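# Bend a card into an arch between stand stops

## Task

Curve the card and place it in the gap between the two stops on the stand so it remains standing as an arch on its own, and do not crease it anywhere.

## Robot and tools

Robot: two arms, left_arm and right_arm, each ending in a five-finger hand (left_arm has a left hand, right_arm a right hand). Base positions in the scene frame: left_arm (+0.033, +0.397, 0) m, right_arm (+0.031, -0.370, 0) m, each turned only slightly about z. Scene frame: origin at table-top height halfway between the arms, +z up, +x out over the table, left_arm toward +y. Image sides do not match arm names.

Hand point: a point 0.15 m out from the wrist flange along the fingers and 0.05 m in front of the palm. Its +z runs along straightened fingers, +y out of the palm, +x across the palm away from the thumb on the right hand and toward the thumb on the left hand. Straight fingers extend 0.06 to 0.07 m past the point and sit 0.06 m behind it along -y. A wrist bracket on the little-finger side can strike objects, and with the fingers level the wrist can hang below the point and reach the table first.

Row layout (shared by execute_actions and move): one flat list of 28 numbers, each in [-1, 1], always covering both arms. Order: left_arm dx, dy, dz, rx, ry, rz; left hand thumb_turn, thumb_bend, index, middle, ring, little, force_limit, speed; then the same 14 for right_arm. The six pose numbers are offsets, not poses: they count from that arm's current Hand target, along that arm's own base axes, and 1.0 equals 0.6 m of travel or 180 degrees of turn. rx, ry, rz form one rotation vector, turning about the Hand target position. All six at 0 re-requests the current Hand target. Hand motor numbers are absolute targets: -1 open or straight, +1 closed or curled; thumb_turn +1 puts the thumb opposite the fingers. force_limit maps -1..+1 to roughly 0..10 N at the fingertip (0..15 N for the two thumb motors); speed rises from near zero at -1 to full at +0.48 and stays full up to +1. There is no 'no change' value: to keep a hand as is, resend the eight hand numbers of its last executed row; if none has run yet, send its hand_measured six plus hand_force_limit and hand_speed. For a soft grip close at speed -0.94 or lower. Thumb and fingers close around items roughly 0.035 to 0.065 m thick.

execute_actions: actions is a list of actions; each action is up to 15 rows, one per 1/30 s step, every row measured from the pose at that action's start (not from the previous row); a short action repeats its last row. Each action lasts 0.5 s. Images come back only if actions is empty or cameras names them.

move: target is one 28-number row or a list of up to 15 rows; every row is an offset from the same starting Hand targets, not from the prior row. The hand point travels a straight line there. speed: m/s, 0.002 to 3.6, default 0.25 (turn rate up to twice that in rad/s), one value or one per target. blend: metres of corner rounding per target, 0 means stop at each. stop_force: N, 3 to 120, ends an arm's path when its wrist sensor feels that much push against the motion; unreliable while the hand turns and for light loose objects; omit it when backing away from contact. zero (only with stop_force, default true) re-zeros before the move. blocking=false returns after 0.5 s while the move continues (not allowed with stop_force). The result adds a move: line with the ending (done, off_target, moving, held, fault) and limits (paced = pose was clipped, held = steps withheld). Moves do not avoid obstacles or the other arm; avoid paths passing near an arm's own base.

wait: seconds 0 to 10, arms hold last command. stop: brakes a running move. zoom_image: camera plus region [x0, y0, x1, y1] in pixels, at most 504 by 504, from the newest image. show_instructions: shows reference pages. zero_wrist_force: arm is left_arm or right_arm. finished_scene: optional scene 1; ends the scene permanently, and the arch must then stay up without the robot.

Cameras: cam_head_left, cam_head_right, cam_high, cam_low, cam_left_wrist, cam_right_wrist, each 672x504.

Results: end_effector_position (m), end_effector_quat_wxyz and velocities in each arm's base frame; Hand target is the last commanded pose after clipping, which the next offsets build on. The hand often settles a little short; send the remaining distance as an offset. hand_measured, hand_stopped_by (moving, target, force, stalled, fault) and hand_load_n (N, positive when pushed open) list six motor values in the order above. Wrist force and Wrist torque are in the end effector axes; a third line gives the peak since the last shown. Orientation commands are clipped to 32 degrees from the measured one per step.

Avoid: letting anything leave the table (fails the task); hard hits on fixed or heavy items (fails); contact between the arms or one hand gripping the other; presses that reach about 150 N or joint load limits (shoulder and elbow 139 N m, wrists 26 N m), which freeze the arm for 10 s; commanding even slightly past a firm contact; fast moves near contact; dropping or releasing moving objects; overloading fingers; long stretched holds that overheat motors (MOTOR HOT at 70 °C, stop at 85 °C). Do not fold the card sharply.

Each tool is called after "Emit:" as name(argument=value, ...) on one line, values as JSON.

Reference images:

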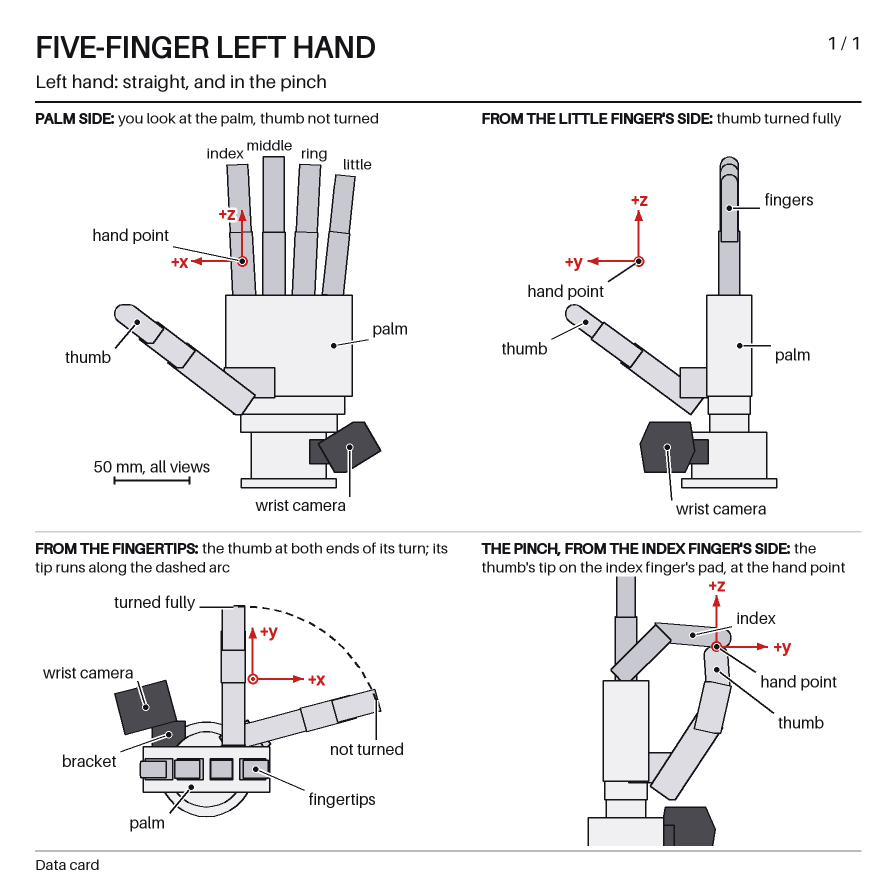

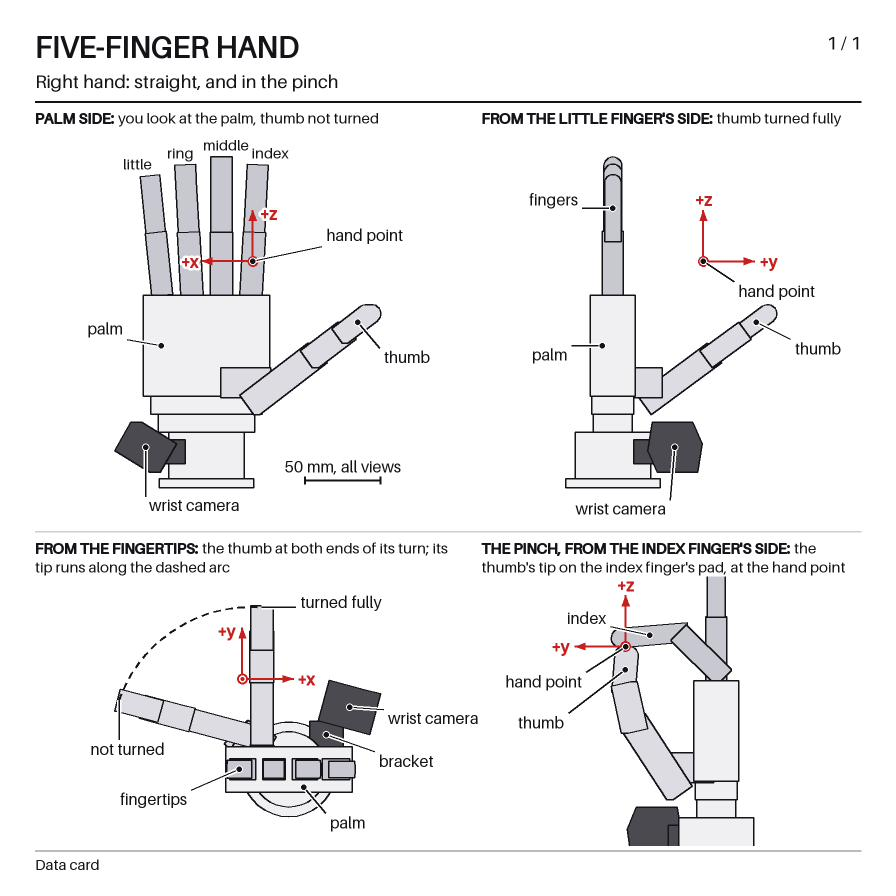

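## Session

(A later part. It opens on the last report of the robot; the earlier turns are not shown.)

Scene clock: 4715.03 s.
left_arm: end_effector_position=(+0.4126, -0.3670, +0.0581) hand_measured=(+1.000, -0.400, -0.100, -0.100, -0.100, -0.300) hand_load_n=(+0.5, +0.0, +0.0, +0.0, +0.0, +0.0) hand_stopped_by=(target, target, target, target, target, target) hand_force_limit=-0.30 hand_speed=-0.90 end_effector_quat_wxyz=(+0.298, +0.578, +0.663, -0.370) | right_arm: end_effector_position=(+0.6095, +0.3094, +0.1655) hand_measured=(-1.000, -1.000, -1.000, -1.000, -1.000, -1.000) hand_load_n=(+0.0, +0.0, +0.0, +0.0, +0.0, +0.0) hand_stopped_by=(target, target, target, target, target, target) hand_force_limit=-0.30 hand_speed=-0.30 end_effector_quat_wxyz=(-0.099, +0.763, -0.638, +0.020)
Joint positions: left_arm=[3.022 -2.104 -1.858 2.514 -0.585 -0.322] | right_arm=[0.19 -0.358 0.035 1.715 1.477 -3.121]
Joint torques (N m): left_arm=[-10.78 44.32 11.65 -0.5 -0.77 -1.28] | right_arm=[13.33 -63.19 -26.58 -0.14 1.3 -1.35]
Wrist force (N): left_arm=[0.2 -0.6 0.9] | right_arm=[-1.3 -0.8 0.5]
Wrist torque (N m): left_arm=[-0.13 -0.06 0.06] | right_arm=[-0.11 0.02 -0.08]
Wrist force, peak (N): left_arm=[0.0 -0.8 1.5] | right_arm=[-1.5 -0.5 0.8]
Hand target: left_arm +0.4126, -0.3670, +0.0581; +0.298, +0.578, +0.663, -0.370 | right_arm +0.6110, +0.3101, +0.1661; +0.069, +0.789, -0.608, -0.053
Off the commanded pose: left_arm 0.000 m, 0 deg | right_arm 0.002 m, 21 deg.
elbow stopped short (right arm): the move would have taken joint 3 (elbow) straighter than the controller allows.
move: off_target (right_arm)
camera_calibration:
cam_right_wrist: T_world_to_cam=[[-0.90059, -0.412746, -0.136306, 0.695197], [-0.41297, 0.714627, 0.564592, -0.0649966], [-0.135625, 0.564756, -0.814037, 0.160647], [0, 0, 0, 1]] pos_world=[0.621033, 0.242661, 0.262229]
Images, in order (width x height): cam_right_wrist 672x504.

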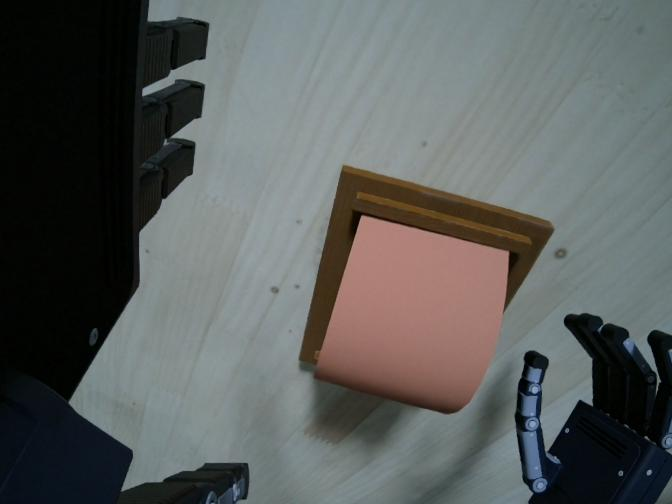

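Emit:
zoom_image(camera="cam_right_wrist", region=[290, 320, 370, 400])

Emit:
zoom_image(camera="cam_right_wrist", region=[330, 180, 430, 260])

Emit:
zoom_image(camera="cam_right_wrist", region=[450, 200, 560, 290])

Scaled by 6.300 from the camera's 672x504 image, which has a finer 960x720 frame.

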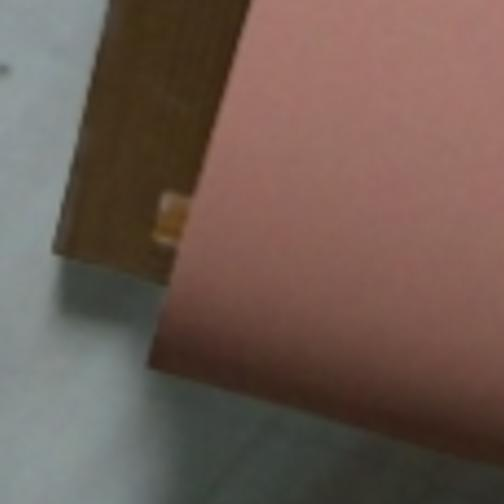

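Scaled by 5.040 from the camera's 672x504 image, which has a finer 960x720 frame.

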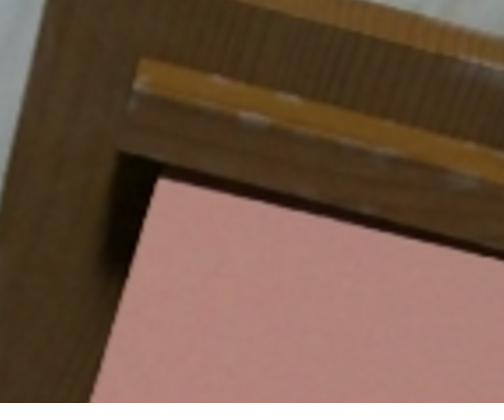

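Scaled by 4.582 from the camera's 672x504 image, which has a finer 960x720 frame.

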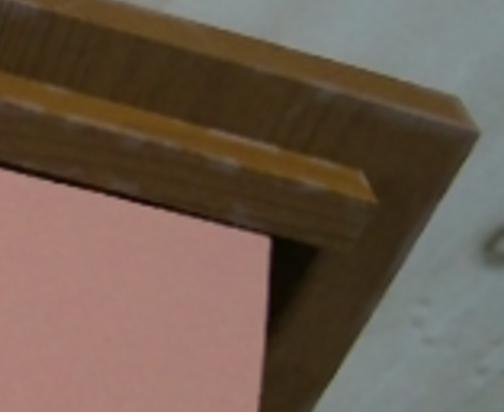

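Emit:
move(target=[[-0.0389,0.1449,0,0,0,0,1,-0.4,-0.1,-0.1,-0.1,-0.3,-0.3,-0.9,-0.1415,0.0943,-0.0133,0,0,-0.51,-1,-1,-1,-1,-1,-1,-0.3,-0.3],[-0.0389,0.1449,0,0,0,0,1,-0.4,-0.1,-0.1,-0.1,-0.3,-0.3,-0.9,-0.1415,0.0943,-0.0967,0,0,-0.51,-1,-1,-1,-1,-1,-1,-0.3,-0.3]], speed=[0.2, 0.08], cameras=["all"])

Scene clock: 4770.63 s.
left_arm: end_effector_position=(+0.3892, -0.2800, +0.0581) hand_measured=(+1.000, -0.400, -0.100, -0.100, -0.100, -0.300) hand_load_n=(+0.0, +0.0, -0.5, +0.0, +0.0, +0.0) hand_stopped_by=(target, target, target, target, target, target) hand_force_limit=-0.30 hand_speed=-0.90 end_effector_quat_wxyz=(+0.298, +0.578, +0.663, -0.370) | right_arm: end_effector_position=(+0.5261, +0.3666, +0.1082) hand_measured=(-1.000, -1.000, -1.000, -1.000, -1.000, -1.000) hand_load_n=(+0.0, -0.5, +0.0, +0.0, +0.0, +0.0) hand_stopped_by=(target, target, target, target, target, target) hand_force_limit=-0.30 hand_speed=-0.30 end_effector_quat_wxyz=(-0.010, -0.112, +0.990, +0.086)
Joint positions: left_arm=[3.267 -2.085 -2.043 2.313 -0.6 0.117] | right_arm=[0.232 -0.809 1.136 1.244 1.397 -1.564]
Joint torques (N m): left_arm=[11.92 15.59 -2.96 -3.86 -0.75 1.36] | right_arm=[12.42 -35.74 -6.43 0.13 -0.82 2.06]
Wrist force (N): left_arm=[0.4 -0.5 1.1] | right_arm=[-1.7 -0.7 0.9]
Wrist torque (N m): left_arm=[-0.14 -0.09 -0.06] | right_arm=[-0.05 0.05 -0.28]
Wrist force, peak (N): left_arm=[0.0 -0.9 1.6] | right_arm=[-1.6 -1.0 1.6]
Hand target: left_arm +0.3892, -0.2800, +0.0581; +0.298, +0.578, +0.663, -0.370 | right_arm +0.5261, +0.3666, +0.1081; -0.010, -0.112, +0.990, +0.086
Off the commanded pose: left_arm 0.000 m, 0 deg | right_arm 0.000 m, 0 deg.
move: done
camera_calibration:
cam_left_wrist: T_world_to_cam=[[-0.99648, 0.0225234, -0.0807519, 0.404131], [0.0547136, 0.904536, -0.422872, 0.253781], [0.0635185, -0.425802, -0.902584, 0.0241449], [0, 0, 0, 1]] pos_world=[0.38729, -0.228375, 0.161744]
cam_right_wrist: T_world_to_cam=[[-0.454886, 0.861521, 0.225523, -0.104897], [0.788832, 0.272265, 0.551014, -0.576488], [0.413308, 0.428549, -0.803444, -0.169756], [0, 0, 0, 1]] pos_world=[0.477197, 0.320077, 0.20492]

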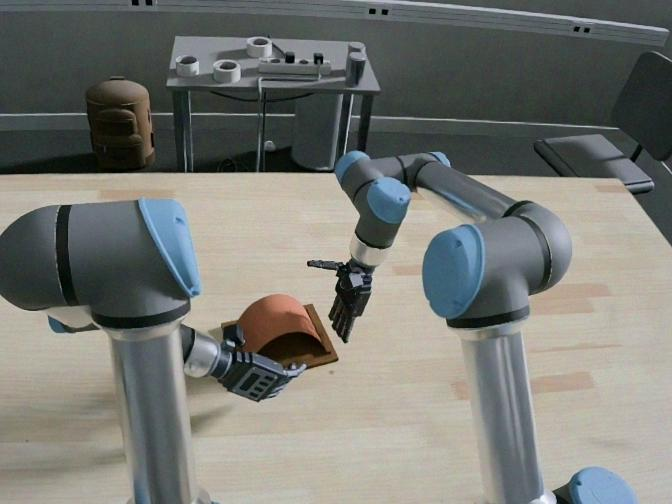

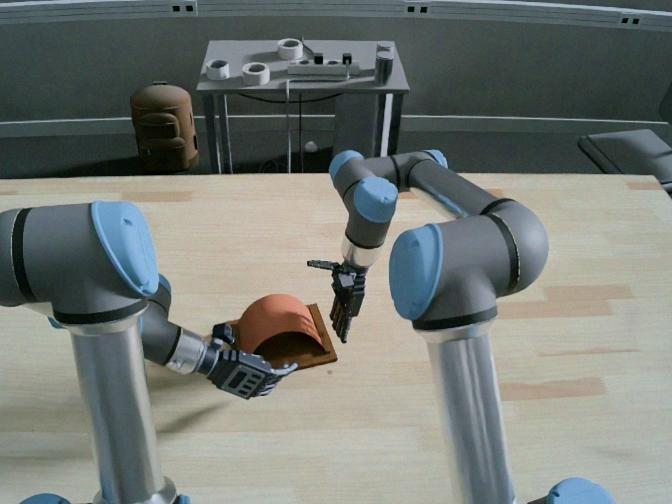

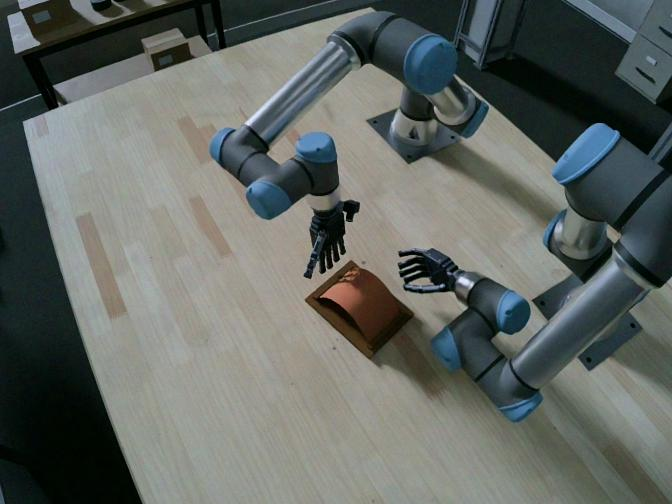

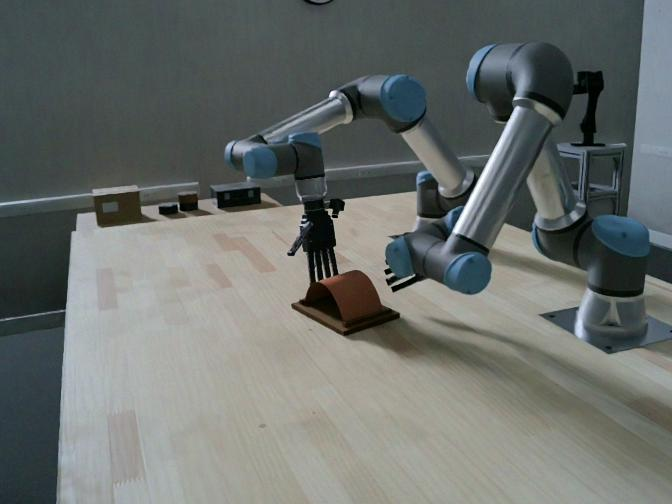

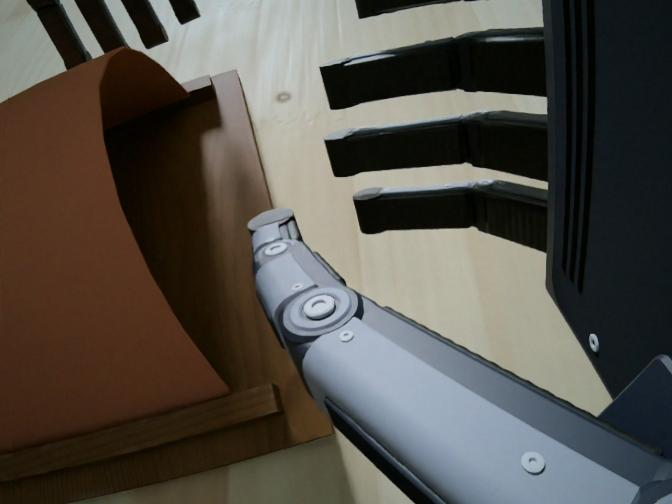

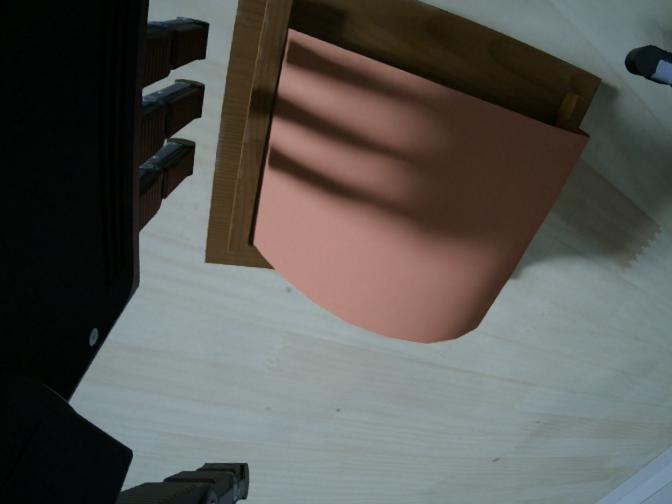

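Emit:
move(target=[[0,0,0,0,0,0,1,-0.4,-0.1,-0.1,-0.1,-0.3,-0.3,-0.9,-0.0119,0.052,0,0,0,0,-1,-1,-1,-1,-1,-1,-0.3,-0.3],[0,0,0,0,0,0,1,-0.4,-0.1,-0.1,-0.1,-0.3,-0.3,-0.9,-0.0152,0.0666,0,0,0,0,-1,-1,-1,-1,-1,-1,-0.3,-0.3]], speed=[0.05, 0.015], cameras=["cam_left_wrist", "cam_right_wrist"])

Emit:
zoom_image(camera="cam_left_wrist", region=[130, 0, 270, 120])

Emit:
zoom_image(camera="cam_right_wrist", region=[140, 40, 240, 140])

Scene clock: 4781.63 s.
left_arm: end_effector_position=(+0.3892, -0.2800, +0.0581) hand_measured=(+1.000, -0.400, -0.100, -0.100, -0.100, -0.300) hand_load_n=(+0.0, +0.0, +0.0, +0.0, +0.0, +0.0) hand_stopped_by=(target, target, target, target, target, target) hand_force_limit=-0.30 hand_speed=-0.90 end_effector_quat_wxyz=(+0.298, +0.578, +0.663, -0.370) | right_arm: end_effector_position=(+0.5170, +0.4065, +0.1081) hand_measured=(-1.000, -1.000, -1.000, -1.000, -1.000, -1.000) hand_load_n=(+0.0, +0.0, +0.0, +0.0, +0.0, +0.0) hand_stopped_by=(target, target, target, target, target, target) hand_force_limit=-0.30 hand_speed=-0.30 end_effector_quat_wxyz=(-0.010, -0.112, +0.990, +0.086)
Joint positions: left_arm=[3.267 -2.085 -2.043 2.313 -0.6 0.117] | right_arm=[0.304 -0.782 1.084 1.256 1.397 -1.491]
Joint torques (N m): left_arm=[12.28 15.45 -2.28 -3.86 -0.67 1.41] | right_arm=[13.63 -36.56 -27.94 4.74 0.88 1.64]
Wrist force (N): left_arm=[0.5 -0.8 1.3] | right_arm=[-1.5 -1.6 0.8]
Wrist torque (N m): left_arm=[-0.19 -0.12 -0.04] | right_arm=[-0.06 0.04 -0.29]
Wrist force, peak (N): left_arm=[0.2 -0.9 1.5] | right_arm=[-1.8 -1.7 0.9]
Hand target: left_arm +0.3892, -0.2800, +0.0581; +0.298, +0.578, +0.663, -0.370 | right_arm +0.5170, +0.4066, +0.1081; -0.010, -0.112, +0.990, +0.086
Off the commanded pose: left_arm 0.000 m, 0 deg | right_arm 0.000 m, 0 deg.
move: done
camera_calibration:
cam_left_wrist: T_world_to_cam=[[-0.99648, 0.0225234, -0.0807519, 0.404131], [0.0547136, 0.904536, -0.422872, 0.253781], [0.0635185, -0.425802, -0.902584, 0.0241449], [0, 0, 0, 1]] pos_world=[0.38729, -0.228375, 0.161744]
cam_right_wrist: T_world_to_cam=[[-0.454886, 0.861521, 0.225523, -0.143411], [0.788832, 0.272265, 0.551014, -0.580173], [0.413308, 0.428549, -0.803444, -0.183094], [0, 0, 0, 1]] pos_world=[0.468097, 0.359977, 0.20492]
Images, in order (width x height): cam_left_wrist 672x504, cam_right_wrist 672x504.

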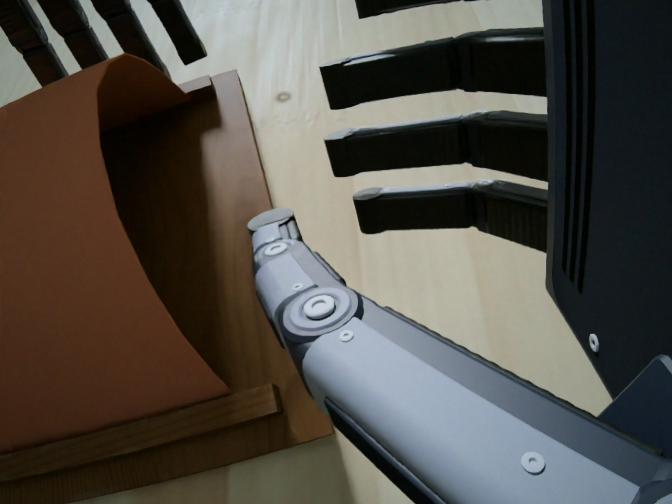

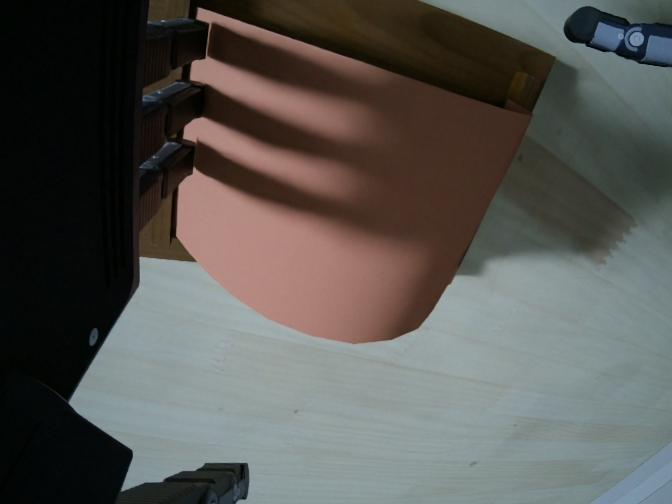

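Scaled by 3.600 from the camera's 672x504 image, which has a finer 960x720 frame.

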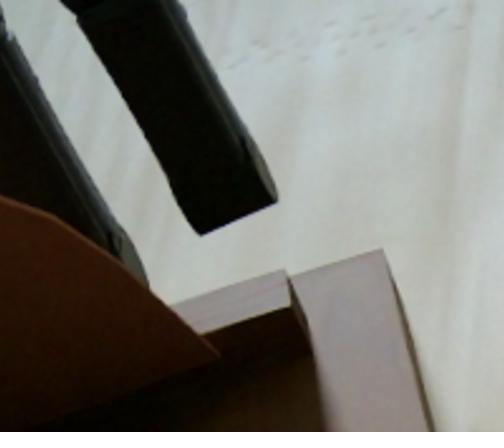

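Scaled by 5.040 from the camera's 672x504 image, which has a finer 960x720 frame.

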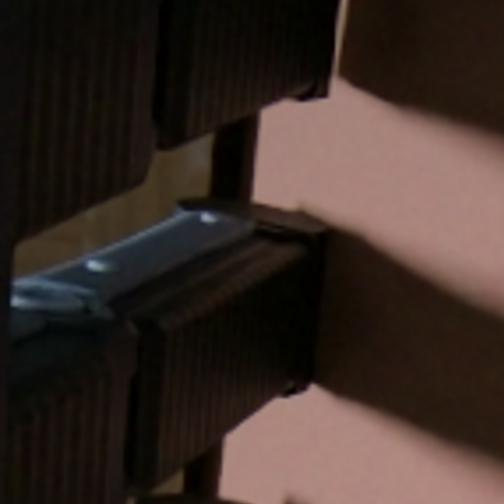

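Emit:
move(target=[[0,0,0,0,0,0,1,-0.4,-0.1,-0.1,-0.1,-0.3,-0.3,-0.9,-0.0006,0.0024,0,0,0,0,-1,-1,-1,-1,-1,-1,-0.3,-0.3],[0,0,0,0,0,0,1,-0.4,-0.1,-0.1,-0.1,-0.3,-0.3,-0.9,-0.0006,0.0024,-0.01,0,0,0,-1,-1,-1,-1,-1,-1,-0.3,-0.3]], speed=0.012, cameras=["cam_left_wrist", "cam_right_wrist"])

Emit:
zoom_image(camera="cam_left_wrist", region=[130, 0, 270, 120])

Scene clock: 4792.17 s.
left_arm: end_effector_position=(+0.3892, -0.2800, +0.0581) hand_measured=(+1.000, -0.400, -0.100, -0.100, -0.100, -0.300) hand_load_n=(+0.0, +0.0, +0.0, +0.0, +0.0, +0.0) hand_stopped_by=(target, target, target, target, target, target) hand_force_limit=-0.30 hand_speed=-0.90 end_effector_quat_wxyz=(+0.298, +0.578, +0.663, -0.370) | right_arm: end_effector_position=(+0.5167, +0.4080, +0.1022) hand_measured=(-1.000, -1.000, -1.000, -1.000, -1.000, -1.000) hand_load_n=(+0.0, +0.0, +0.0, +0.0, +0.0, +0.0) hand_stopped_by=(target, target, target, target, target, target) hand_force_limit=-0.30 hand_speed=-0.30 end_effector_quat_wxyz=(-0.010, -0.112, +0.990, +0.086)
Joint positions: left_arm=[3.267 -2.085 -2.043 2.313 -0.6 0.117] | right_arm=[0.307 -0.776 1.089 1.244 1.397 -1.488]
Joint torques (N m): left_arm=[12.06 15.73 -2.2 -3.95 -0.49 1.26] | right_arm=[12.99 -35.55 -8.25 -0.08 0.81 1.95]
Wrist force (N): left_arm=[0.4 -0.7 1.2] | right_arm=[-1.6 -1.1 0.1]
Wrist torque (N m): left_arm=[-0.16 -0.09 -0.06] | right_arm=[-0.03 0.07 -0.29]
Wrist force, peak (N): left_arm=[0.5 -0.8 1.6] | right_arm=[-1.9 -1.7 0.9]
Hand target: left_arm +0.3892, -0.2800, +0.0581; +0.298, +0.578, +0.663, -0.370 | right_arm +0.5167, +0.4080, +0.1021; -0.010, -0.112, +0.990, +0.086
Off the commanded pose: left_arm 0.000 m, 0 deg | right_arm 0.000 m, 0 deg.
move: done
camera_calibration:
cam_left_wrist: T_world_to_cam=[[-0.99648, 0.0225234, -0.0807519, 0.404131], [0.0547136, 0.904536, -0.422872, 0.253781], [0.0635185, -0.425802, -0.902584, 0.0241449], [0, 0, 0, 1]] pos_world=[0.38729, -0.228375, 0.161744]
cam_right_wrist: T_world_to_cam=[[-0.454886, 0.861521, 0.225523, -0.143532], [0.788832, 0.272265, 0.551014, -0.57696], [0.413308, 0.428549, -0.803444, -0.188392], [0, 0, 0, 1]] pos_world=[0.467697, 0.361477, 0.19892]
Images, in order (width x height): cam_left_wrist 672x504, cam_right_wrist 672x504.

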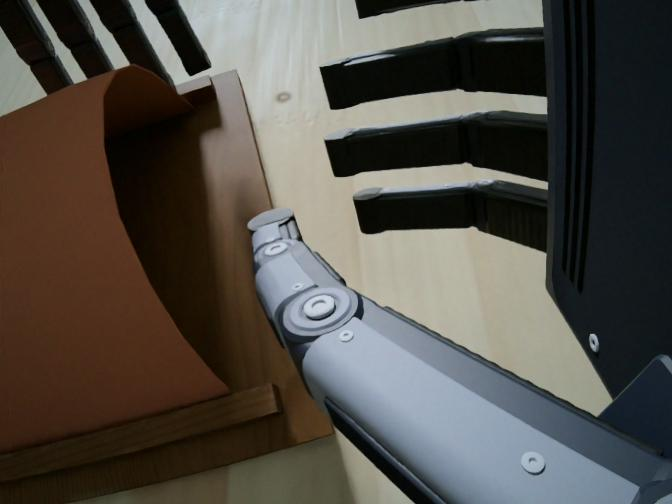

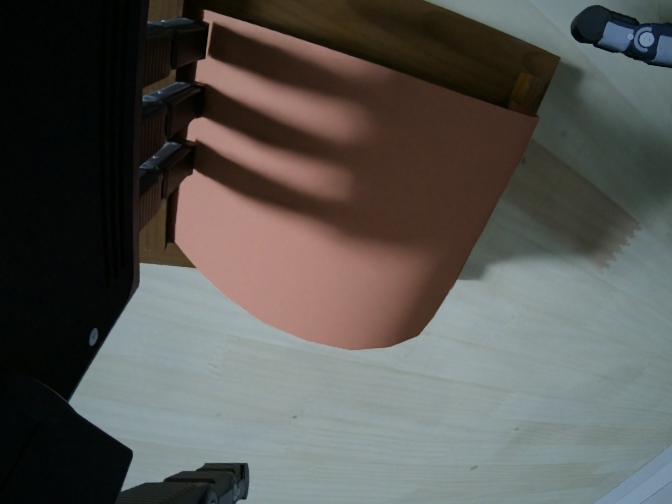

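Scaled by 3.600 from the camera's 672x504 image, which has a finer 960x720 frame.

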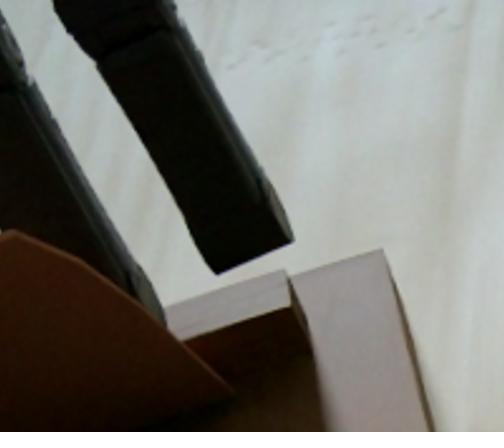

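Emit:
move(target=[[0,0,0,0,0,0,1,-0.4,-0.1,-0.1,-0.1,-0.3,-0.3,-0.9,0.0022,-0.0098,0,0,0,0,-1,-1,-1,-1,-1,-1,-0.3,-0.3],[0,0,0,0,0,0,1,-0.4,-0.1,-0.1,-0.1,-0.3,-0.3,-0.9,0.0149,-0.065,0,0,0,0,-1,-1,-1,-1,-1,-1,-0.3,-0.3]], speed=[0.01, 0.04], cameras=["all"])

Emit:
zoom_image(camera="cam_left_wrist", region=[130, 0, 270, 120])

Emit:
zoom_image(camera="cam_right_wrist", region=[240, 0, 330, 90])

Emit:
zoom_image(camera="cam_right_wrist", region=[210, 170, 300, 260])

Scene clock: 4809.13 s.
left_arm: end_effector_position=(+0.3892, -0.2800, +0.0581) hand_measured=(+1.000, -0.400, -0.100, -0.100, -0.100, -0.300) hand_load_n=(+0.0, +0.0, +0.0, +0.0, +0.0, +0.0) hand_stopped_by=(target, target, target, target, target, target) hand_force_limit=-0.30 hand_speed=-0.90 end_effector_quat_wxyz=(+0.298, +0.578, +0.663, -0.370) | right_arm: end_effector_position=(+0.5256, +0.3691, +0.1021) hand_measured=(-1.000, -1.000, -1.000, -1.000, -1.000, -1.000) hand_load_n=(+0.0, +0.0, +0.0, +0.0, +0.0, +0.0) hand_stopped_by=(target, target, target, target, target, target) hand_force_limit=-0.30 hand_speed=-0.30 end_effector_quat_wxyz=(-0.010, -0.112, +0.990, +0.086)
Joint positions: left_arm=[3.267 -2.085 -2.043 2.313 -0.6 0.117] | right_arm=[0.237 -0.803 1.14 1.232 1.397 -1.559]
Joint torques (N m): left_arm=[11.47 15.91 -2.57 -3.87 -0.3 1.35] | right_arm=[-11.86 -54.31 -7.69 0.28 -1.38 -1.72]
Wrist force (N): left_arm=[0.2 -0.6 1.2] | right_arm=[-1.8 -0.7 0.9]
Wrist torque (N m): left_arm=[-0.15 -0.06 -0.08] | right_arm=[-0.05 0.06 -0.20]
Wrist force, peak (N): left_arm=[0.2 -0.8 1.6] | right_arm=[-1.8 -1.4 0.9]
Hand target: left_arm +0.3892, -0.2800, +0.0581; +0.298, +0.578, +0.663, -0.370 | right_arm +0.5256, +0.3690, +0.1021; -0.010, -0.112, +0.990, +0.086
Off the commanded pose: left_arm 0.000 m, 0 deg | right_arm 0.000 m, 0 deg.
move: done
camera_calibration:
cam_left_wrist: T_world_to_cam=[[-0.99648, 0.0225234, -0.0807519, 0.404131], [0.0547136, 0.904536, -0.422872, 0.253781], [0.0635185, -0.425802, -0.902584, 0.0241449], [0, 0, 0, 1]] pos_world=[0.38729, -0.228375, 0.161744]
cam_right_wrist: T_world_to_cam=[[-0.454869, 0.861527, 0.225535, -0.105937], [0.788842, 0.272246, 0.551009, -0.573466], [0.413308, 0.428548, -0.803444, -0.175441], [0, 0, 0, 1]] pos_world=[0.476697, 0.322577, 0.19892]

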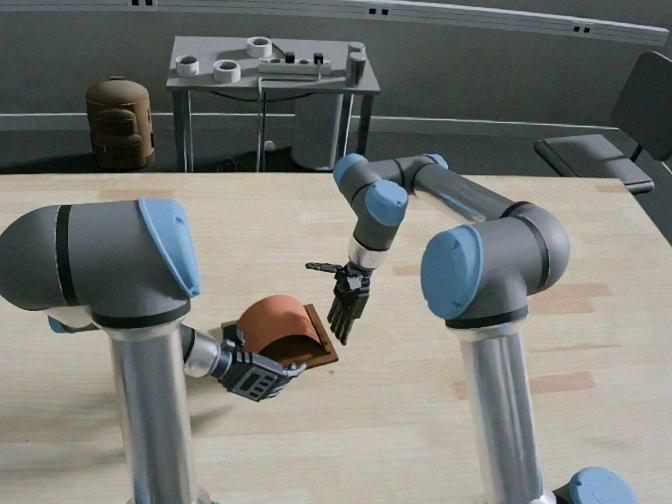

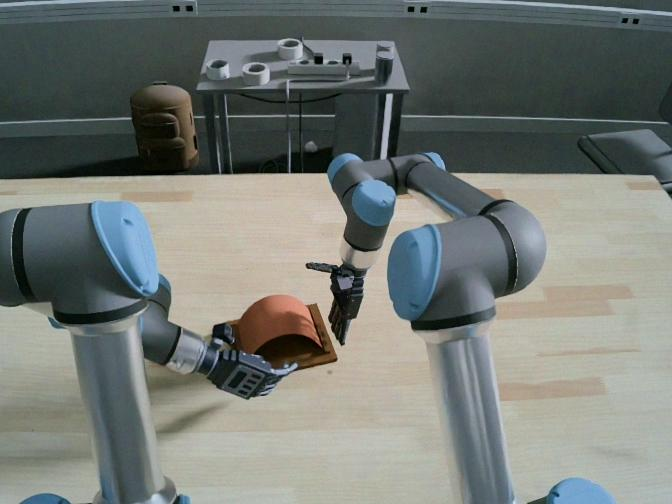

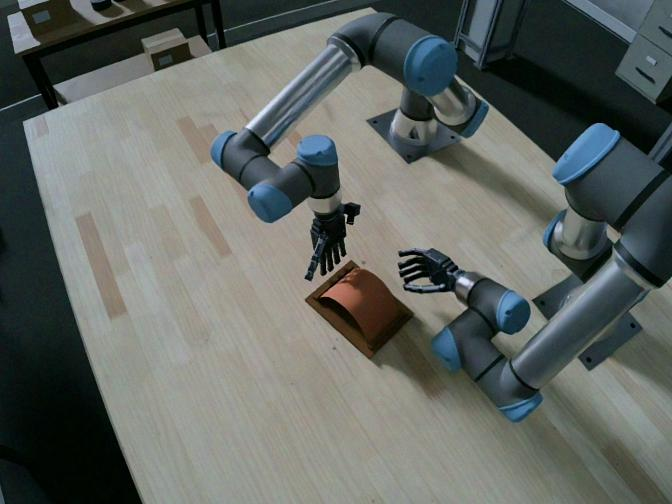

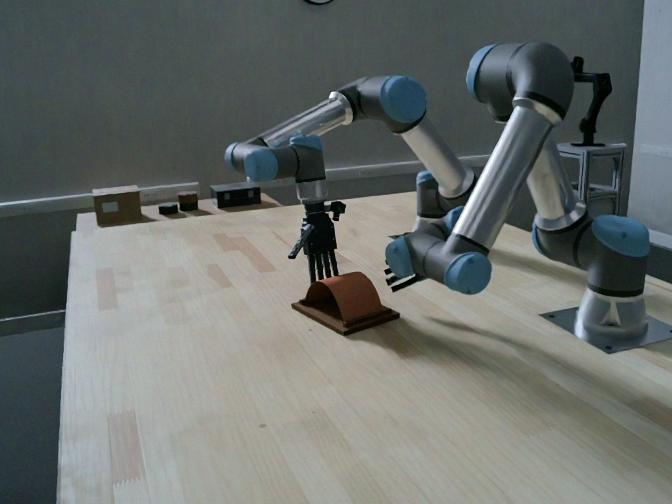

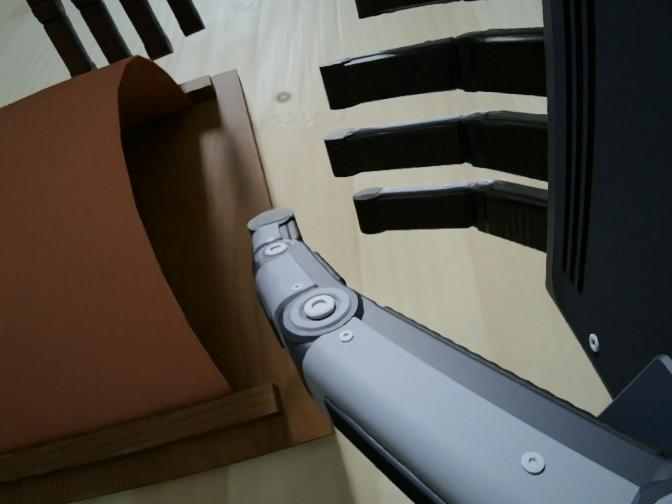

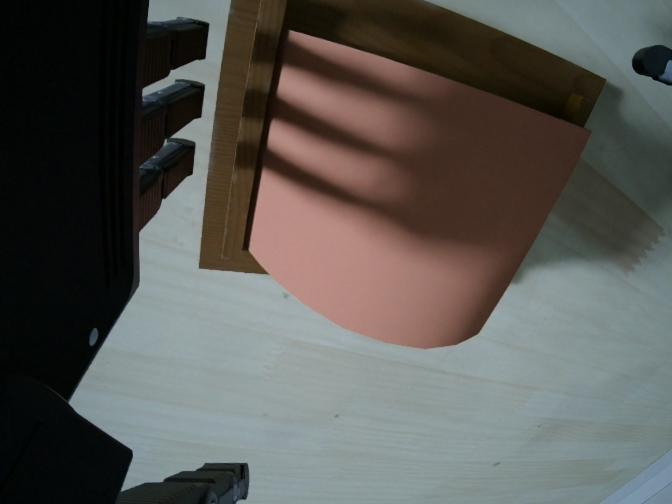

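Scaled by 3.600 from the camera's 672x504 image, which has a finer 960x720 frame.

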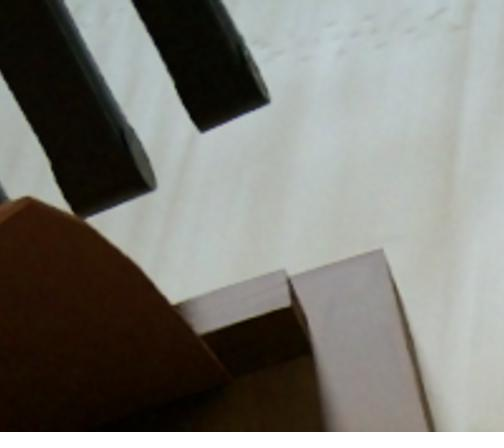

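Scaled by 5.600 from the camera's 672x504 image, which has a finer 960x720 frame.

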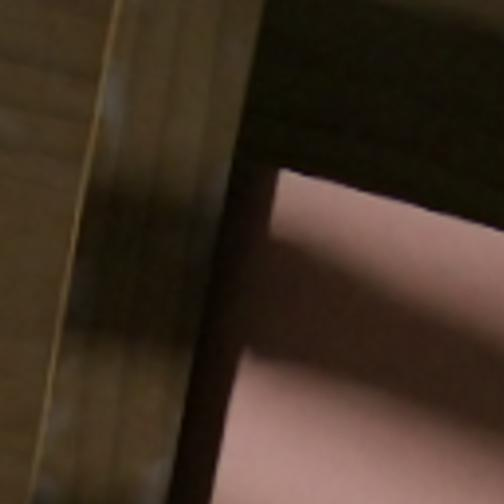

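Scaled by 5.600 from the camera's 672x504 image, which has a finer 960x720 frame.

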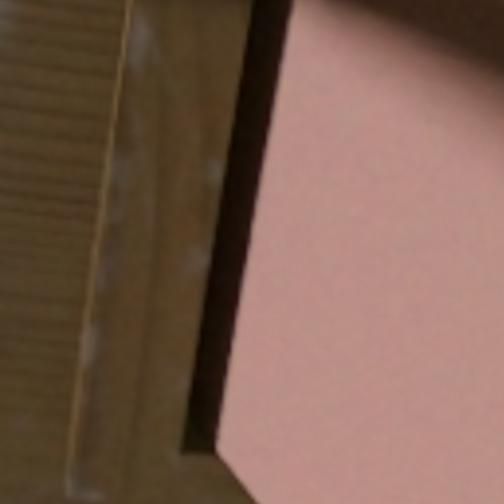

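Emit:
zoom_image(camera="cam_right_wrist", region=[540, 70, 620, 150])

Emit:
zoom_image(camera="cam_left_wrist", region=[180, 360, 300, 450])

Emit:
zoom_image(camera="cam_high", region=[340, 320, 390, 370])

Emit:
zoom_image(camera="cam_low", region=[280, 260, 410, 340])

Scaled by 6.300 from the camera's 672x504 image, which has a finer 960x720 frame.

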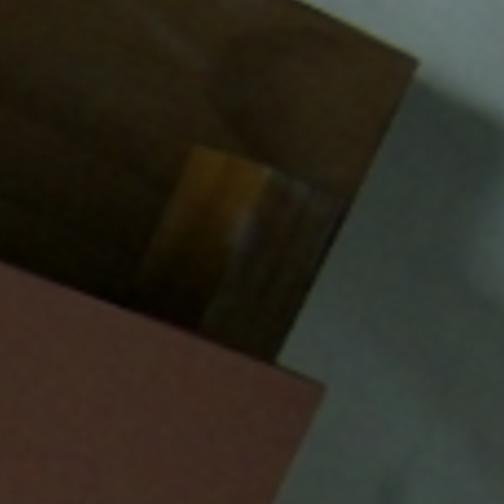

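Scaled by 4.200 from the camera's 672x504 image, which has a finer 960x720 frame.

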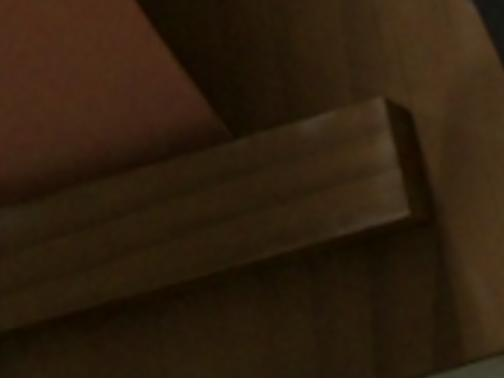

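Scaled by 10.080.

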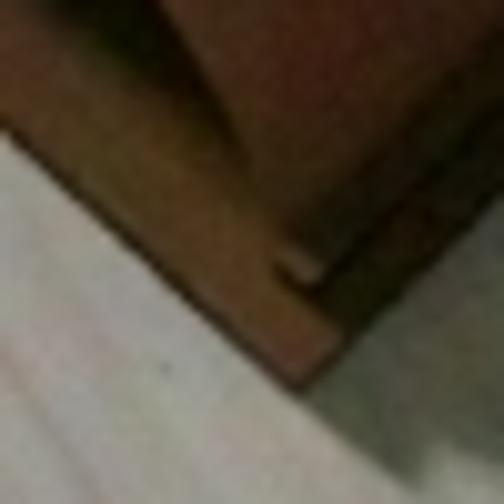

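Scaled by 3.877.

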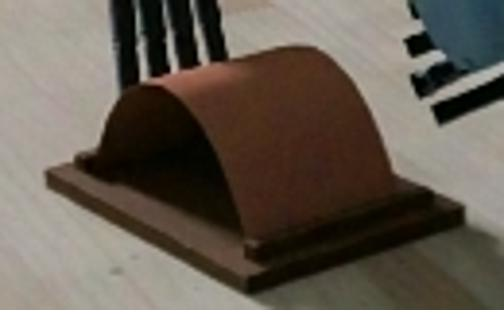

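Emit:
move(target=[[0,0,0.2367,0,0,0,1,-0.4,-0.1,-0.1,-0.1,-0.3,-0.3,-0.9,0,0,0,0,0,0,-1,-1,-1,-1,-1,-1,-0.3,-0.3],[0.4013,0.05,0.2367,0,0,0,1,-0.4,-0.1,-0.1,-0.1,-0.3,-0.3,-0.9,0,0,0,0,0,0,-1,-1,-1,-1,-1,-1,-0.3,-0.3]], speed=[0.1, 0.12], cameras=["cam_left_wrist", "cam_right_wrist", "cam_high"])

Scene clock: 4850.93 s.
left_arm: end_effector_position=(+0.6300, -0.2500, +0.2001) hand_measured=(+1.000, -0.400, -0.100, -0.100, -0.100, -0.300) hand_load_n=(+0.0, +0.0, -0.5, +0.0, +0.0, +0.0) hand_stopped_by=(target, target, target, target, target, target) hand_force_limit=-0.30 hand_speed=-0.90 end_effector_quat_wxyz=(+0.298, +0.578, +0.663, -0.370) | right_arm: end_effector_position=(+0.5256, +0.3690, +0.1021) hand_measured=(-1.000, -1.000, -1.000, -1.000, -1.000, -1.000) hand_load_n=(+0.0, +0.0, +0.0, +0.5, +0.0, +0.0) hand_stopped_by=(target, target, target, target, target, target) hand_force_limit=-0.30 hand_speed=-0.30 end_effector_quat_wxyz=(-0.010, -0.112, +0.990, +0.086)
Joint positions: left_arm=[3.266 -2.338 -1.118 1.641 -0.6 0.116] | right_arm=[0.237 -0.803 1.14 1.232 1.397 -1.559]
Joint torques (N m): left_arm=[-10.46 31.53 29.59 -3.9 -0.77 1.4] | right_arm=[-10.32 -52.8 -6.75 0.37 -1.36 -1.46]
Wrist force (N): left_arm=[0.3 -0.6 1.4] | right_arm=[-1.6 -0.7 1.0]
Wrist torque (N m): left_arm=[-0.18 -0.03 -0.09] | right_arm=[-0.05 0.04 -0.19]
Wrist force, peak (N): left_arm=[0.8 -0.7 1.8] | right_arm=[-1.9 -1.0 1.2]
Hand target: left_arm +0.6300, -0.2500, +0.2001; +0.298, +0.578, +0.663, -0.370 | right_arm +0.5256, +0.3690, +0.1021; -0.010, -0.112, +0.990, +0.086
Off the commanded pose: left_arm 0.000 m, 0 deg | right_arm 0.000 m, 0 deg.
move: done
camera_calibration:
cam_left_wrist: T_world_to_cam=[[-0.99648, 0.0225234, -0.0807519, 0.654783], [0.0547136, 0.904536, -0.422872, 0.273565], [0.0635185, -0.425802, -0.902584, 0.149887], [0, 0, 0, 1]] pos_world=[0.62799, -0.198375, 0.303844]
cam_right_wrist: T_world_to_cam=[[-0.454886, 0.861521, 0.225523, -0.105838], [0.788832, 0.272265, 0.551014, -0.573441], [0.413308, 0.428549, -0.803444, -0.175398], [0, 0, 0, 1]] pos_world=[0.476697, 0.322477, 0.19892]
Images, in order (width x height): cam_high 672x504, cam_left_wrist 672x504, cam_right_wrist 672x504.

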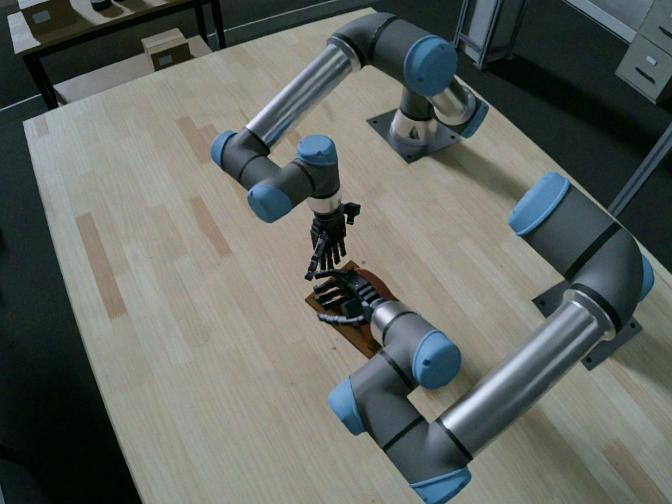

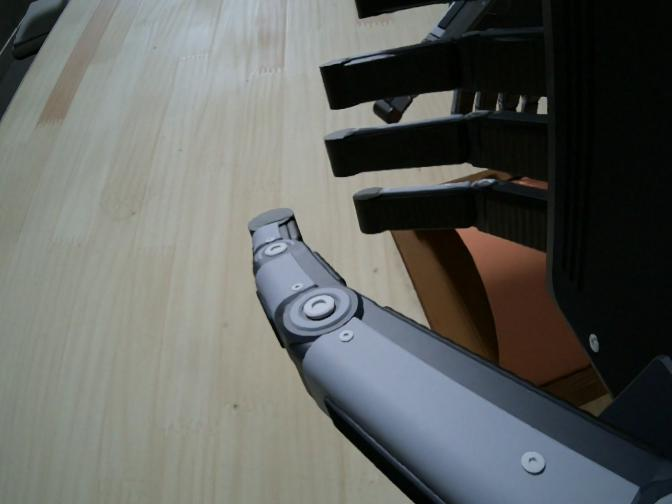

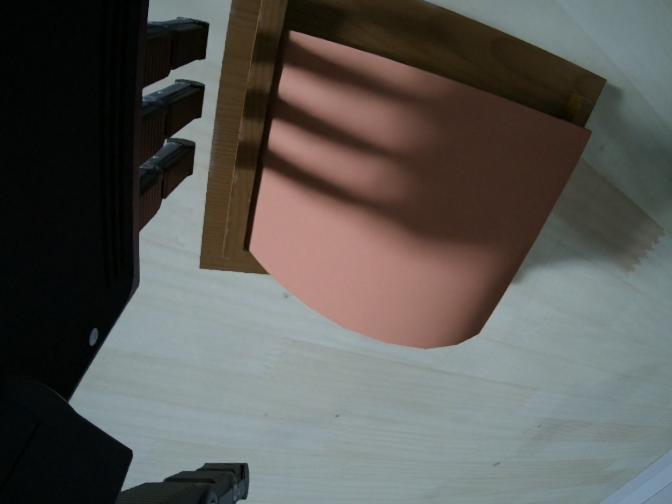

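Emit:
zoom_image(camera="cam_left_wrist", region=[380, 220, 620, 410])

Scaled by 2.100 from the camera's 672x504 image, which has a finer 960x720 frame.

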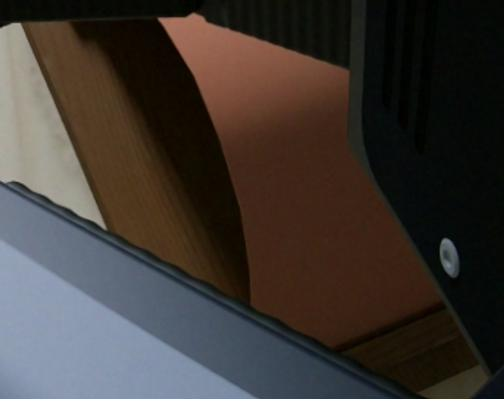

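Emit:
move(target=[0.0183,0.02,-0.1,0,0,0,-1,-1,-0.1,-0.1,-0.1,-0.3,-0.3,-0.3,0,0,0,0,0,0,-1,-1,-1,-1,-1,-1,-0.3,-0.3], speed=0.08, cameras=["cam_left_wrist"])

Scene clock: 4966.63 s.
left_arm: end_effector_position=(+0.6410, -0.2380, +0.1401) hand_measured=(-1.000, -1.000, -0.100, -0.100, -0.100, -0.300) hand_load_n=(+0.0, +0.0, +0.0, +0.0, +0.0, +0.0) hand_stopped_by=(target, target, target, target, target, target) hand_force_limit=-0.30 hand_speed=-0.30 end_effector_quat_wxyz=(+0.298, +0.578, +0.663, -0.370) | right_arm: end_effector_position=(+0.5256, +0.3690, +0.1021) hand_measured=(-1.000, -1.000, -1.000, -1.000, -1.000, -1.000) hand_load_n=(+0.0, +0.0, +0.0, +0.0, +0.0, +0.0) hand_stopped_by=(target, target, target, target, target, target) hand_force_limit=-0.30 hand_speed=-0.30 end_effector_quat_wxyz=(-0.010, -0.112, +0.990, +0.086)
Joint positions: left_arm=[3.284 -2.419 -1.139 1.718 -0.604 0.147] | right_arm=[0.237 -0.803 1.14 1.232 1.397 -1.559]
Joint torques (N m): left_arm=[11.36 33.21 29.94 -0.94 -0.78 1.38] | right_arm=[-10.96 -53.39 -7.12 0.39 -1.36 -1.43]
Wrist force (N): left_arm=[0.6 -0.8 0.9] | right_arm=[-1.6 -0.7 0.9]
Wrist torque (N m): left_arm=[-0.18 -0.12 -0.06] | right_arm=[-0.06 0.04 -0.19]
Wrist force, peak (N): left_arm=[0.8 -0.7 1.6] | right_arm=[-1.9 -1.1 1.1]
Hand target: left_arm +0.6410, -0.2380, +0.1401; +0.298, +0.578, +0.663, -0.370 | right_arm +0.5256, +0.3690, +0.1021; -0.010, -0.112, +0.990, +0.086
Off the commanded pose: left_arm 0.000 m, 0 deg | right_arm 0.000 m, 0 deg.
move: done
camera_calibration:
cam_left_wrist: T_world_to_cam=[[-0.99648, 0.0225234, -0.0807519, 0.660721], [0.0547136, 0.904536, -0.422872, 0.236689], [0.0635185, -0.425802, -0.902584, 0.100047], [0, 0, 0, 1]] pos_world=[0.63909, -0.186375, 0.243744]
Images, in order (width x height): cam_left_wrist 672x504.

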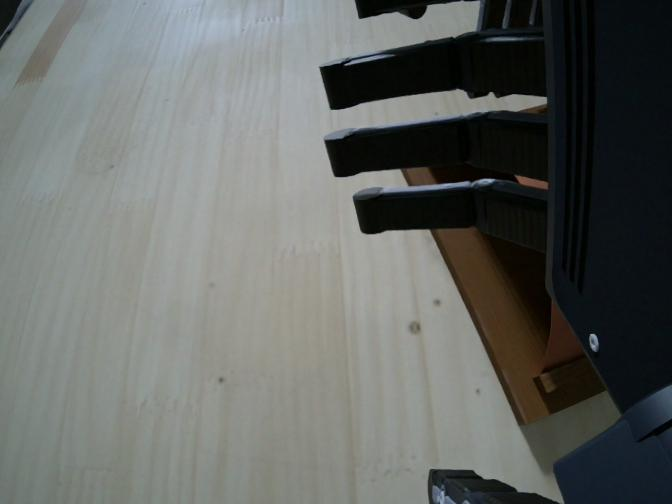

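Emit:
zoom_image(camera="cam_left_wrist", region=[500, 330, 590, 420])

Scaled by 5.600 from the camera's 672x504 image, which has a finer 960x720 frame.

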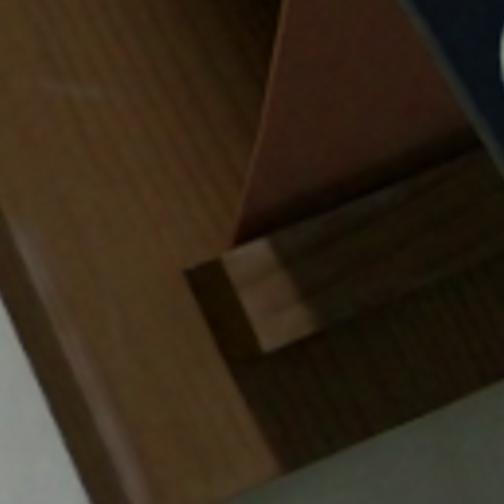

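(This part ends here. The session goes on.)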